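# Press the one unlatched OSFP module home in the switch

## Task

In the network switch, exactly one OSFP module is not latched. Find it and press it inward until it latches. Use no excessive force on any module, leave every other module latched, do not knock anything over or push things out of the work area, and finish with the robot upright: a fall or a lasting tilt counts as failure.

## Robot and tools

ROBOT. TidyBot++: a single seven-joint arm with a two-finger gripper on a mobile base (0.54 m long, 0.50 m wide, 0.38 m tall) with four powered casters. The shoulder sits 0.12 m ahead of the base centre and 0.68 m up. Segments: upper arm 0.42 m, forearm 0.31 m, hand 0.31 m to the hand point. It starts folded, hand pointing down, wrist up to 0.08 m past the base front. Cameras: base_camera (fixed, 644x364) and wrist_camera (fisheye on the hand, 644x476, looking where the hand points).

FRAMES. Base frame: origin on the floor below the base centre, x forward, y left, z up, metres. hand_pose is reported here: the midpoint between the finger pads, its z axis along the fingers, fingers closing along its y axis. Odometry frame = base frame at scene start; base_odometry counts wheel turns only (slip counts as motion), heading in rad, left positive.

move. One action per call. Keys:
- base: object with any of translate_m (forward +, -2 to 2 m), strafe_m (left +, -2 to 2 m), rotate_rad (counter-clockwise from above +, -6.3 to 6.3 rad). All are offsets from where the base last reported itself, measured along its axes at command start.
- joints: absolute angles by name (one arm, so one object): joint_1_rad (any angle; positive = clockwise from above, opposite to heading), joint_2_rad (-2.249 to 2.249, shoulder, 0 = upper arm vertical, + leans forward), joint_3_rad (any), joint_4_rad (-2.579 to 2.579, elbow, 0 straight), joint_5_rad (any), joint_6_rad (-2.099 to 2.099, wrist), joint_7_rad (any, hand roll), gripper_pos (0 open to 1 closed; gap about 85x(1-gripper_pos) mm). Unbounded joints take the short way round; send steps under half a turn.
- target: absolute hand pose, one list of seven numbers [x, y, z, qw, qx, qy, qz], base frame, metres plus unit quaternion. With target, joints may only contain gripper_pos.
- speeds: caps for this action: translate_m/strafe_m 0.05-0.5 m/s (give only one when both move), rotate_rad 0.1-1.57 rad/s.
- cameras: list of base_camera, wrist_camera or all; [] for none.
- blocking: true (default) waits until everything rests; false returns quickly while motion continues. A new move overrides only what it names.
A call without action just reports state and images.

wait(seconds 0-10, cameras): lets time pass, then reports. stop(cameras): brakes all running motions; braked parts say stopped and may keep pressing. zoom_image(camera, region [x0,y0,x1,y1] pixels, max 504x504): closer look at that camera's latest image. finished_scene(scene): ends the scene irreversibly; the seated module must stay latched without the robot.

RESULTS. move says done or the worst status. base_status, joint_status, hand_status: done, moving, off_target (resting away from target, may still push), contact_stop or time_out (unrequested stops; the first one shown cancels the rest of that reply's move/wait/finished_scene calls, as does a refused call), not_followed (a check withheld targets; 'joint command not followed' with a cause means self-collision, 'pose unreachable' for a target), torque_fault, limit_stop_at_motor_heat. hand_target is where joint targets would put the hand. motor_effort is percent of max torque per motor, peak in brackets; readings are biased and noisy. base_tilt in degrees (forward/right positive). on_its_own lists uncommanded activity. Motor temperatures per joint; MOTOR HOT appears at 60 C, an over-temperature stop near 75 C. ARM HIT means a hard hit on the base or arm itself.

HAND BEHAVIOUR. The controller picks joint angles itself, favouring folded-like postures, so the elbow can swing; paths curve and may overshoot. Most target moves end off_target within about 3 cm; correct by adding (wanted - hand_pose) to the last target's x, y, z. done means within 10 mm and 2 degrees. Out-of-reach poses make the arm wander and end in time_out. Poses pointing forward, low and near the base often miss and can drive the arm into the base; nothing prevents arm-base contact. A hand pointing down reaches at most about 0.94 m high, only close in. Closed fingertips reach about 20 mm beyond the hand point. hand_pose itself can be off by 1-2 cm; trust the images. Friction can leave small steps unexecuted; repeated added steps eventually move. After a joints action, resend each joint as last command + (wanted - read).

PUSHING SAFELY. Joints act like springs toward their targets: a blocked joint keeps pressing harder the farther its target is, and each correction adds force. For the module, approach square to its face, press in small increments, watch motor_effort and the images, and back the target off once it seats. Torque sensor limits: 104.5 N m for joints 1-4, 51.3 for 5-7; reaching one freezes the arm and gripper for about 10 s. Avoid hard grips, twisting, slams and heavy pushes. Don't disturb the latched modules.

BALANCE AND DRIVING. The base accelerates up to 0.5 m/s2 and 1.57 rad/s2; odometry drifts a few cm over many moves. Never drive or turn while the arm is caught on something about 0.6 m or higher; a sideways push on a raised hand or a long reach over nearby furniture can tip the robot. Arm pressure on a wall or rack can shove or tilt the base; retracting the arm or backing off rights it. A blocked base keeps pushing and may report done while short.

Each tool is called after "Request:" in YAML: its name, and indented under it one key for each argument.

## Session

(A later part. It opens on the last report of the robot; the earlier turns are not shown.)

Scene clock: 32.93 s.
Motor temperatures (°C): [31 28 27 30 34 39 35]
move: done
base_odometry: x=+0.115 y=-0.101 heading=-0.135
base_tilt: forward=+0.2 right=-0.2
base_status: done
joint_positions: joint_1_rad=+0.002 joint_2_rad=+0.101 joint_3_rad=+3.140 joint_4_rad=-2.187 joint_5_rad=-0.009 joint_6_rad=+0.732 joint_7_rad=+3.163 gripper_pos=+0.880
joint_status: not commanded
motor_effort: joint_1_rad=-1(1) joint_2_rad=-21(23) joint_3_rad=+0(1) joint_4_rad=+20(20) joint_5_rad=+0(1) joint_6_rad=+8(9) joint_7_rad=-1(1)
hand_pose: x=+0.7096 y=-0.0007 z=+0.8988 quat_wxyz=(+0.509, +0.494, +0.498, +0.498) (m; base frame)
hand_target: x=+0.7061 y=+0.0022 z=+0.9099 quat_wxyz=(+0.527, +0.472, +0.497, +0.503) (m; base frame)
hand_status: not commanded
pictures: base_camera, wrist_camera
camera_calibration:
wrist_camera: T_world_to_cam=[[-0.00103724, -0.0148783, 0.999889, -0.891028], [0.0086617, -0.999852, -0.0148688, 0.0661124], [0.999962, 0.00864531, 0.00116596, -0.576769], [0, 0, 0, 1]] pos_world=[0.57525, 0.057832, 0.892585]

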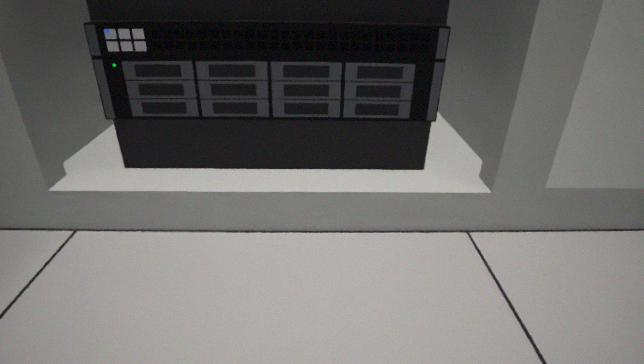

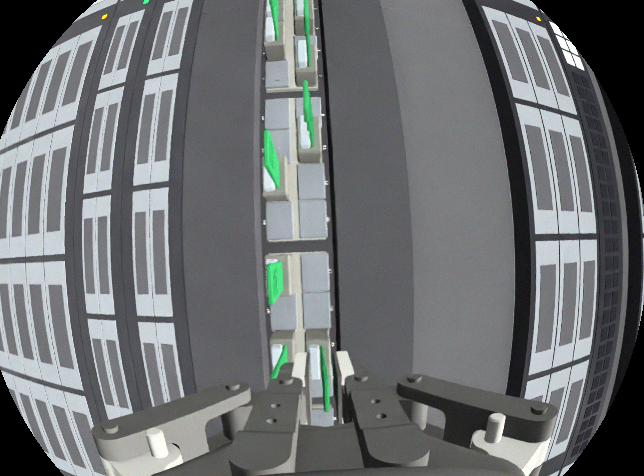

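Request:
move:
  joints: {"gripper_pos":0.94}

Request:
move:
  base: {"translate_m":0.015}
  speeds: {"translate_m":0.05}

Request:
zoom_image:
  camera: "wrist_camera"
  region: [280, 320, 380, 420]

Scene clock: 33.63 s.
Motor temperatures (°C): [31 28 27 30 34 39 35]
move: done
base_odometry: x=+0.115 y=-0.101 heading=-0.135
base_tilt: forward=+0.2 right=-0.2
base_status: not commanded
joint_positions: joint_1_rad=+0.002 joint_2_rad=+0.101 joint_3_rad=+3.140 joint_4_rad=-2.187 joint_5_rad=-0.009 joint_6_rad=+0.732 joint_7_rad=+3.163 gripper_pos=+0.940
joint_status: all done
motor_effort: joint_1_rad=-1(1) joint_2_rad=-21(21) joint_3_rad=+0(1) joint_4_rad=+19(20) joint_5_rad=+0(0) joint_6_rad=+9(9) joint_7_rad=-2(2)
hand_pose: x=+0.7096 y=-0.0007 z=+0.8988 quat_wxyz=(+0.509, +0.494, +0.498, +0.498) (m; base frame)
hand_target: x=+0.7061 y=+0.0022 z=+0.9099 quat_wxyz=(+0.527, +0.472, +0.497, +0.503) (m; base frame)
hand_status: not commanded
pictures: base_camera, wrist_camera
camera_calibration:
wrist_camera: T_world_to_cam=[[-0.00103724, -0.0148783, 0.999889, -0.891028], [0.0086617, -0.999852, -0.0148688, 0.0661124], [0.999962, 0.00864531, 0.00116596, -0.576769], [0, 0, 0, 1]] pos_world=[0.57525, 0.057832, 0.892585]

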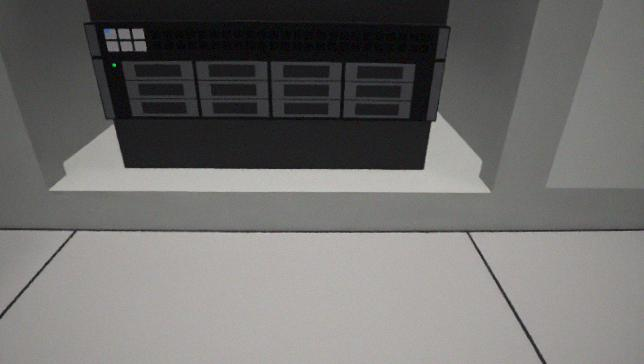

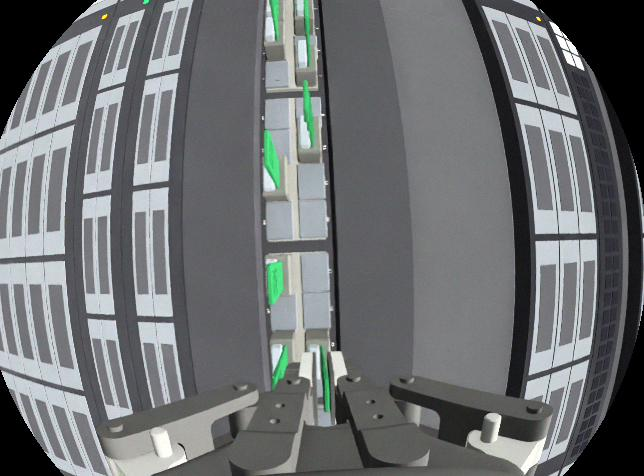

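Scene clock: 34.50 s.
Motor temperatures (°C): [31 28 27 30 34 39 35]
move: done
base_odometry: x=+0.130 y=-0.104 heading=-0.135
base_tilt: forward=+0.2 right=-0.2
base_status: done
joint_positions: joint_1_rad=+0.002 joint_2_rad=+0.095 joint_3_rad=+3.140 joint_4_rad=-2.195 joint_5_rad=-0.009 joint_6_rad=+0.735 joint_7_rad=+3.163 gripper_pos=+0.940
joint_status: not commanded
motor_effort: joint_1_rad=+0(1) joint_2_rad=-20(22) joint_3_rad=+0(1) joint_4_rad=+19(23) joint_5_rad=+1(1) joint_6_rad=+8(9) joint_7_rad=-1(2)
hand_pose: x=+0.7065 y=-0.0007 z=+0.8987 quat_wxyz=(+0.509, +0.494, +0.498, +0.499) (m; base frame)
hand_target: x=+0.7061 y=+0.0022 z=+0.9099 quat_wxyz=(+0.527, +0.472, +0.497, +0.503) (m; base frame)
hand_status: not commanded
pictures: base_camera, wrist_camera
camera_calibration:
wrist_camera: T_world_to_cam=[[-0.00179722, -0.0148537, 0.999888, -0.890381], [0.00868107, -0.999852, -0.0148376, 0.0661088], [0.999961, 0.00865343, 0.00192591, -0.574377], [0, 0, 0, 1]] pos_world=[0.57218, 0.0578439, 0.892369]

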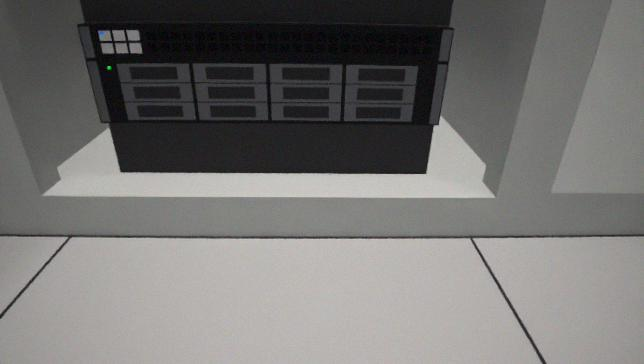

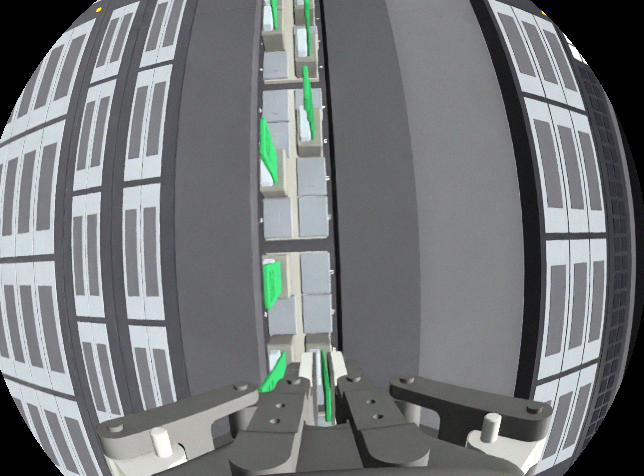

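Scaled by 5.040.

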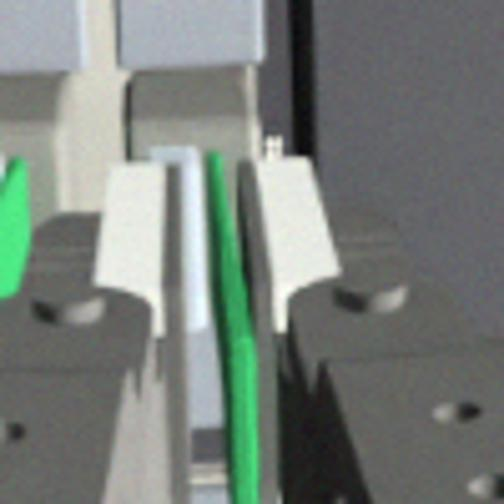

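Request:
move:
  base: {"translate_m":0.01}
  speeds: {"translate_m":0.05}

Request:
zoom_image:
  camera: "wrist_camera"
  region: [280, 320, 380, 420]

Scene clock: 35.43 s.
Motor temperatures (°C): [31 28 27 30 34 39 35]
move: done
base_odometry: x=+0.139 y=-0.105 heading=-0.135
base_tilt: forward=+0.2 right=-0.2
base_status: done
joint_positions: joint_1_rad=+0.002 joint_2_rad=+0.075 joint_3_rad=+3.140 joint_4_rad=-2.217 joint_5_rad=-0.009 joint_6_rad=+0.736 joint_7_rad=+3.163 gripper_pos=+0.940
joint_status: not commanded
motor_effort: joint_1_rad=+0(1) joint_2_rad=-15(20) joint_3_rad=+2(2) joint_4_rad=+23(26) joint_5_rad=+0(1) joint_6_rad=+8(10) joint_7_rad=-1(1)
hand_pose: x=+0.6979 y=-0.0006 z=+0.8985 quat_wxyz=(+0.509, +0.494, +0.498, +0.498) (m; base frame)
hand_target: x=+0.7061 y=+0.0022 z=+0.9099 quat_wxyz=(+0.527, +0.472, +0.497, +0.503) (m; base frame)
hand_status: not commanded
pictures: base_camera, wrist_camera
camera_calibration:
wrist_camera: T_world_to_cam=[[-0.000557216, -0.0148319, 0.99989, -0.891113], [0.00877748, -0.999852, -0.0148265, 0.0661786], [0.999961, 0.00876825, 0.00068732, -0.564607], [0, 0, 0, 1]] pos_world=[0.563507, 0.0579025, 0.892384]

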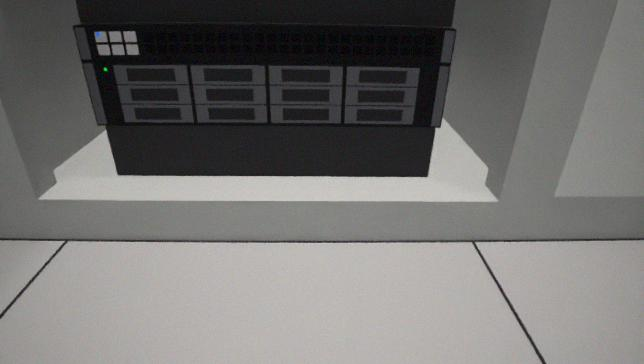

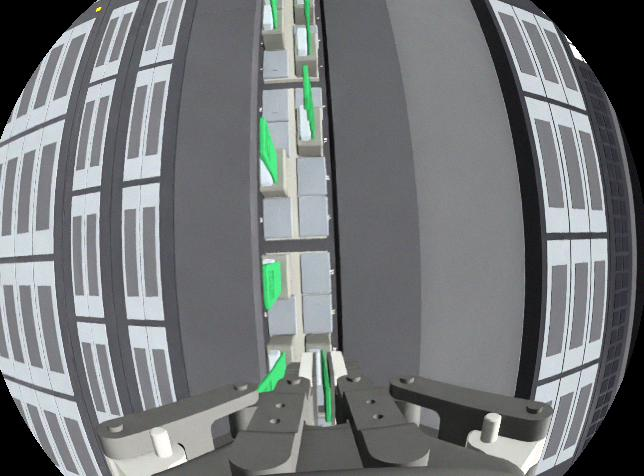

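Scaled by 5.040.

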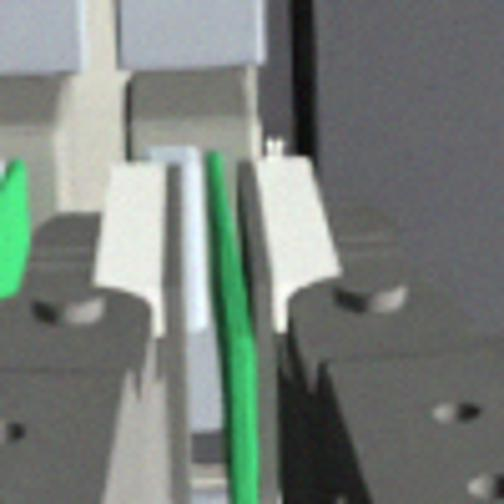

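Request:
move:
  base: {"translate_m":0.01}
  speeds: {"translate_m":0.05}

Request:
zoom_image:
  camera: "wrist_camera"
  region: [280, 320, 380, 420]

Scene clock: 39.50 s.
Motor temperatures (°C): [31 28 27 30 34 39 35]
move: done
base_odometry: x=+0.149 y=-0.106 heading=-0.135
base_tilt: forward=+0.2 right=-0.2
base_status: done
joint_positions: joint_1_rad=+0.002 joint_2_rad=+0.053 joint_3_rad=+3.140 joint_4_rad=-2.240 joint_5_rad=-0.009 joint_6_rad=+0.736 joint_7_rad=+3.163 gripper_pos=+0.940
joint_status: not commanded
motor_effort: joint_1_rad=-1(2) joint_2_rad=-11(16) joint_3_rad=+2(2) joint_4_rad=+28(30) joint_5_rad=+0(1) joint_6_rad=+9(10) joint_7_rad=-1(2)
hand_pose: x=+0.6886 y=-0.0006 z=+0.8984 quat_wxyz=(+0.509, +0.494, +0.499, +0.498) (m; base frame)
hand_target: x=+0.7061 y=+0.0022 z=+0.9099 quat_wxyz=(+0.527, +0.472, +0.497, +0.503) (m; base frame)
hand_status: not commanded
pictures: base_camera, wrist_camera
camera_calibration:
wrist_camera: T_world_to_cam=[[0.00066857, -0.014799, 0.99989, -0.891813], [0.00875986, -0.999852, -0.0148043, 0.0662596], [0.999961, 0.0087688, -0.000538834, -0.554198], [0, 0, 0, 1]] pos_world=[0.554192, 0.0579115, 0.892398]

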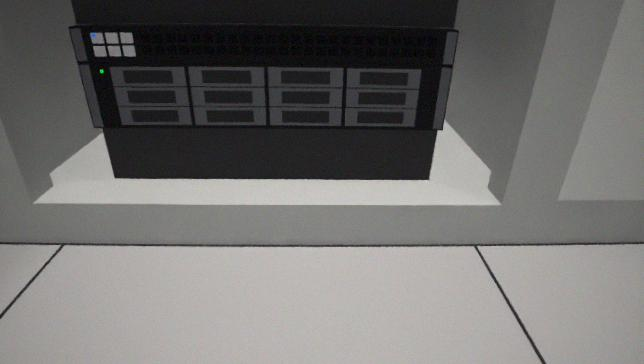

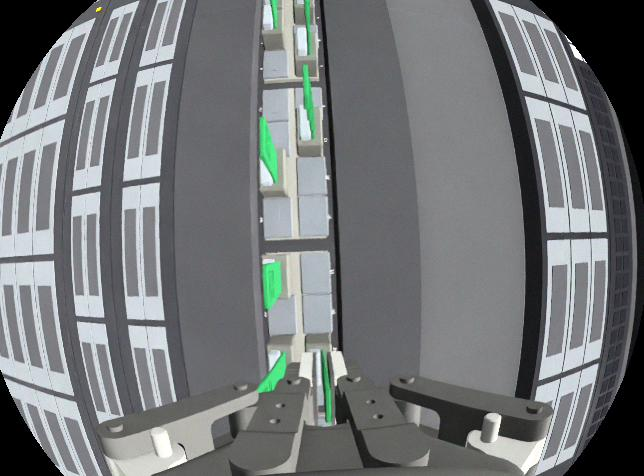

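Scaled by 5.040.

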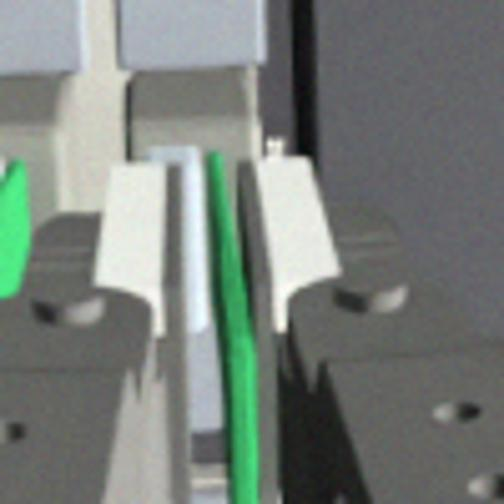

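Request:
move:
  base: {"translate_m":-0.1}

Request:
zoom_image:
  camera: "wrist_camera"
  region: [260, 230, 360, 330]

Request:
zoom_image:
  camera: "wrist_camera"
  region: [260, 280, 360, 380]

Request:
zoom_image:
  camera: "wrist_camera"
  region: [260, 80, 360, 180]

Scene clock: 40.97 s.
Motor temperatures (°C): [31 28 27 30 34 39 35]
move: done
base_odometry: x=+0.050 y=-0.093 heading=-0.135
base_tilt: forward=+0.2 right=-0.2
base_status: done
joint_positions: joint_1_rad=+0.002 joint_2_rad=+0.099 joint_3_rad=+3.140 joint_4_rad=-2.193 joint_5_rad=-0.009 joint_6_rad=+0.737 joint_7_rad=+3.163 gripper_pos=+0.940
joint_status: not commanded
motor_effort: joint_1_rad=-1(2) joint_2_rad=-21(23) joint_3_rad=+1(2) joint_4_rad=+20(28) joint_5_rad=+0(2) joint_6_rad=+9(10) joint_7_rad=-1(2)
hand_pose: x=+0.7080 y=-0.0006 z=+0.8975 quat_wxyz=(+0.509, +0.494, +0.498, +0.498) (m; base frame)
hand_target: x=+0.7061 y=+0.0022 z=+0.9099 quat_wxyz=(+0.527, +0.472, +0.497, +0.503) (m; base frame)
hand_status: not commanded
pictures: base_camera, wrist_camera
camera_calibration:
wrist_camera: T_world_to_cam=[[-0.00068133, -0.014862, 0.999889, -0.889946], [0.00876928, -0.999851, -0.0148555, 0.0660926], [0.999961, 0.00875819, 0.000811558, -0.5748], [0, 0, 0, 1]] pos_world=[0.573592, 0.0578906, 0.891295]

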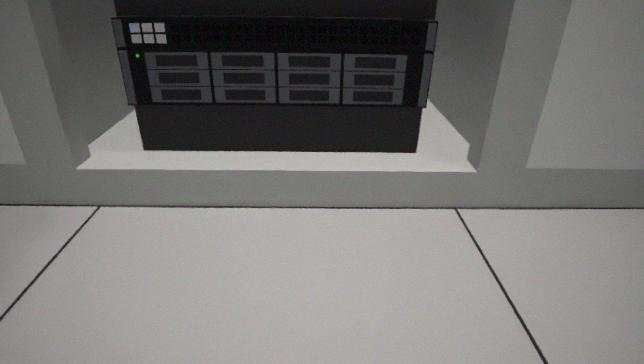

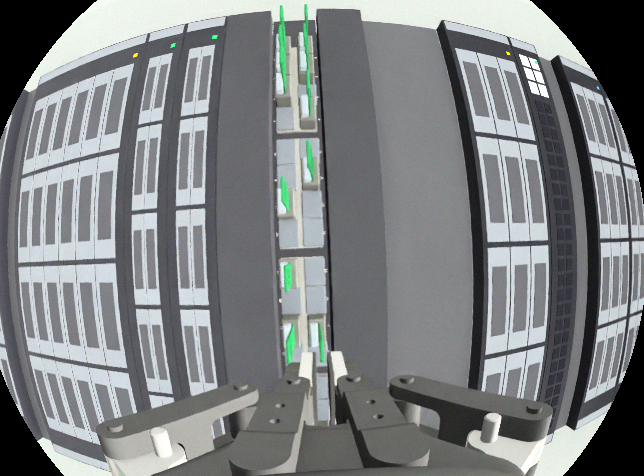

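Scaled by 5.040.

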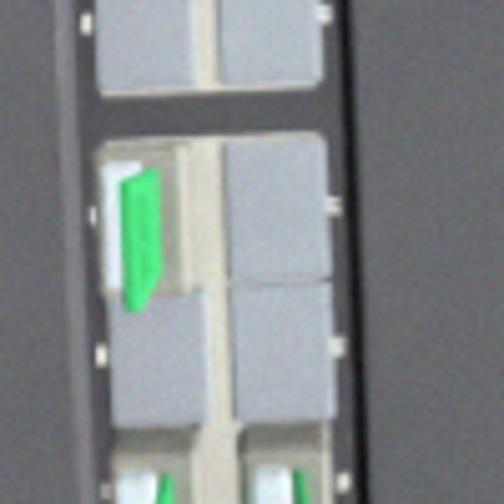

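Scaled by 5.040.

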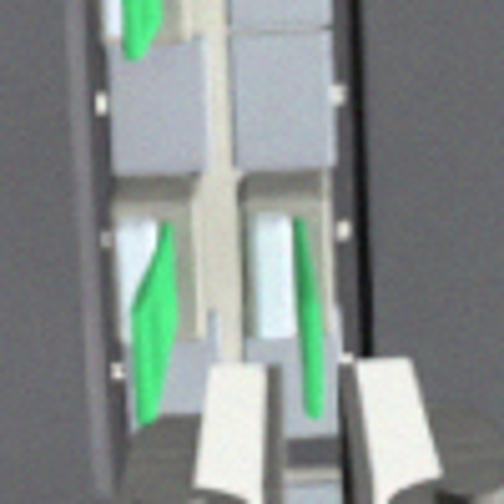

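Scaled by 5.040.

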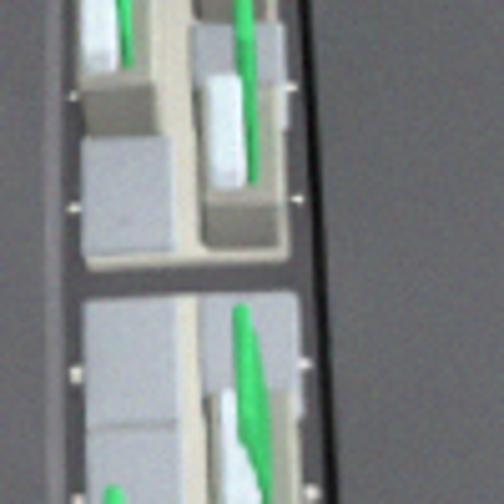

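Request:
move:
  base: {"translate_m":-0.02}
  joints: {"joint_2_rad":0.0,"joint_4_rad":-1.4,"joint_6_rad":-0.85,"joint_7_rad":1.57,"gripper_pos":1}

Request:
zoom_image:
  camera: "wrist_camera"
  region: [310, 255, 360, 305]

Request:
zoom_image:
  camera: "wrist_camera"
  region: [310, 235, 490, 345]

Scene clock: 44.23 s.
Motor temperatures (°C): [31 28 27 30 34 39 35]
move: done
base_odometry: x=+0.030 y=-0.090 heading=-0.135
base_tilt: forward=+0.2 right=-0.2
base_status: done
joint_positions: joint_1_rad=+0.002 joint_2_rad=+0.015 joint_3_rad=+3.140 joint_4_rad=-1.406 joint_5_rad=-0.009 joint_6_rad=-0.785 joint_7_rad=+1.608 gripper_pos=+0.999
joint_status: all done
motor_effort: joint_1_rad=+0(2) joint_2_rad=-21(24) joint_3_rad=+0(1) joint_4_rad=+22(23) joint_5_rad=+0(1) joint_6_rad=+7(10) joint_7_rad=-1(2)
hand_pose: x=+0.6867 y=+0.0032 z=+0.9651 quat_wxyz=(+0.004, +0.892, +0.015, +0.451) (m; base frame)
hand_target: x=+0.6710 y=+0.0022 z=+0.9604 quat_wxyz=(-0.001, +0.902, +0.000, +0.431) (m; base frame)
hand_status: not commanded
pictures: base_camera, wrist_camera
camera_calibration:
wrist_camera: T_world_to_cam=[[0.0171659, -0.999787, -0.0114698, 0.00941836], [-0.581065, -0.000639878, -0.813857, 1.24403], [0.813676, 0.0206352, -0.580952, 0.13571], [0, 0, 0, 1]] pos_world=[0.612276, 0.00741198, 1.09141]

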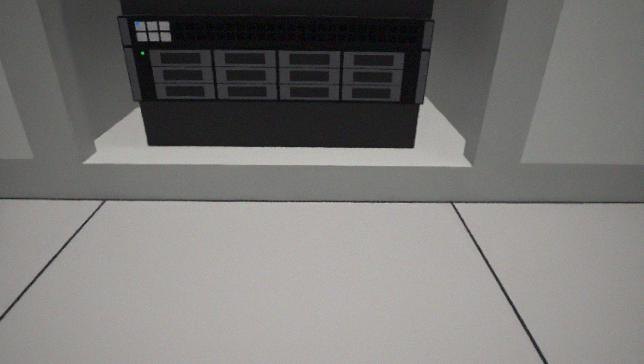

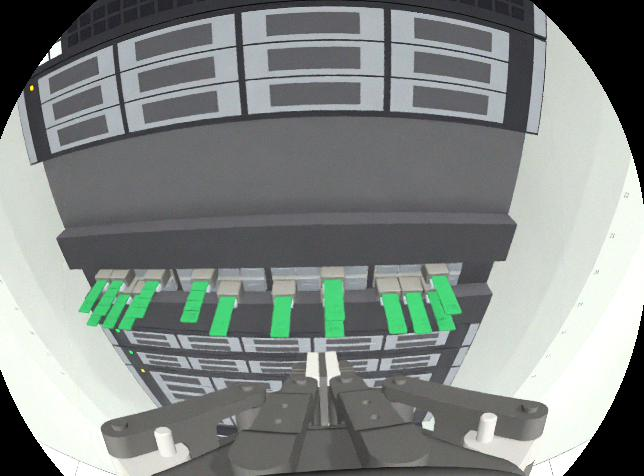

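Scaled by 10.080.

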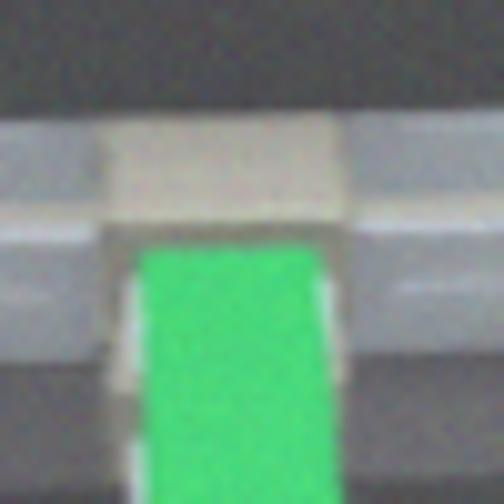

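Scaled by 2.800.

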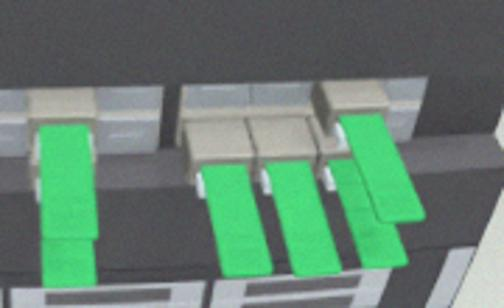

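Request:
zoom_image:
  camera: "wrist_camera"
  region: [415, 255, 465, 305]

Request:
zoom_image:
  camera: "wrist_camera"
  region: [180, 260, 230, 310]

Request:
zoom_image:
  camera: "wrist_camera"
  region: [230, 235, 350, 345]

Request:
zoom_image:
  camera: "wrist_camera"
  region: [70, 245, 170, 345]

Scaled by 10.080.

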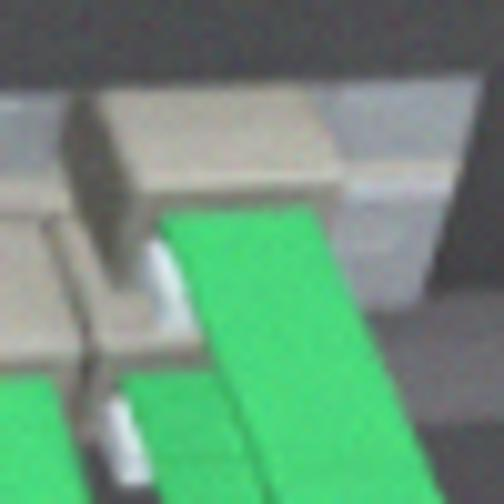

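Scaled by 10.080.

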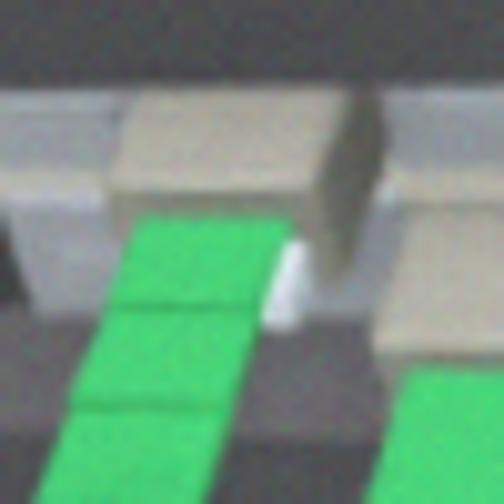

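Scaled by 4.200.

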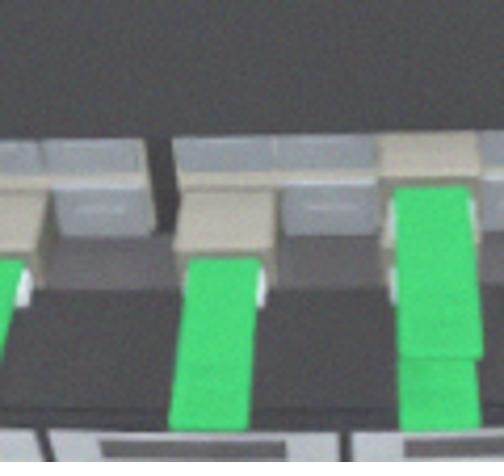

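Scaled by 5.040.

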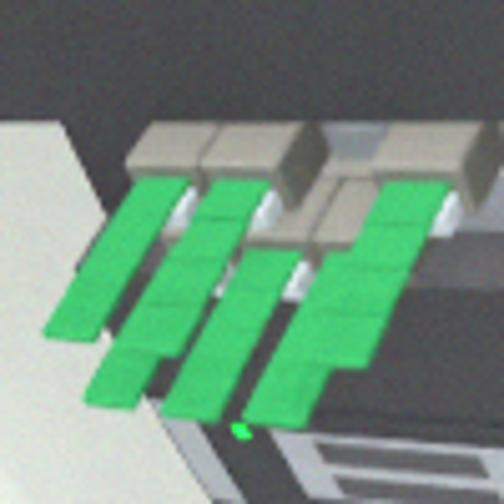

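Request:
finished_scene:
  scene: 2

The scene is finished: the task was done.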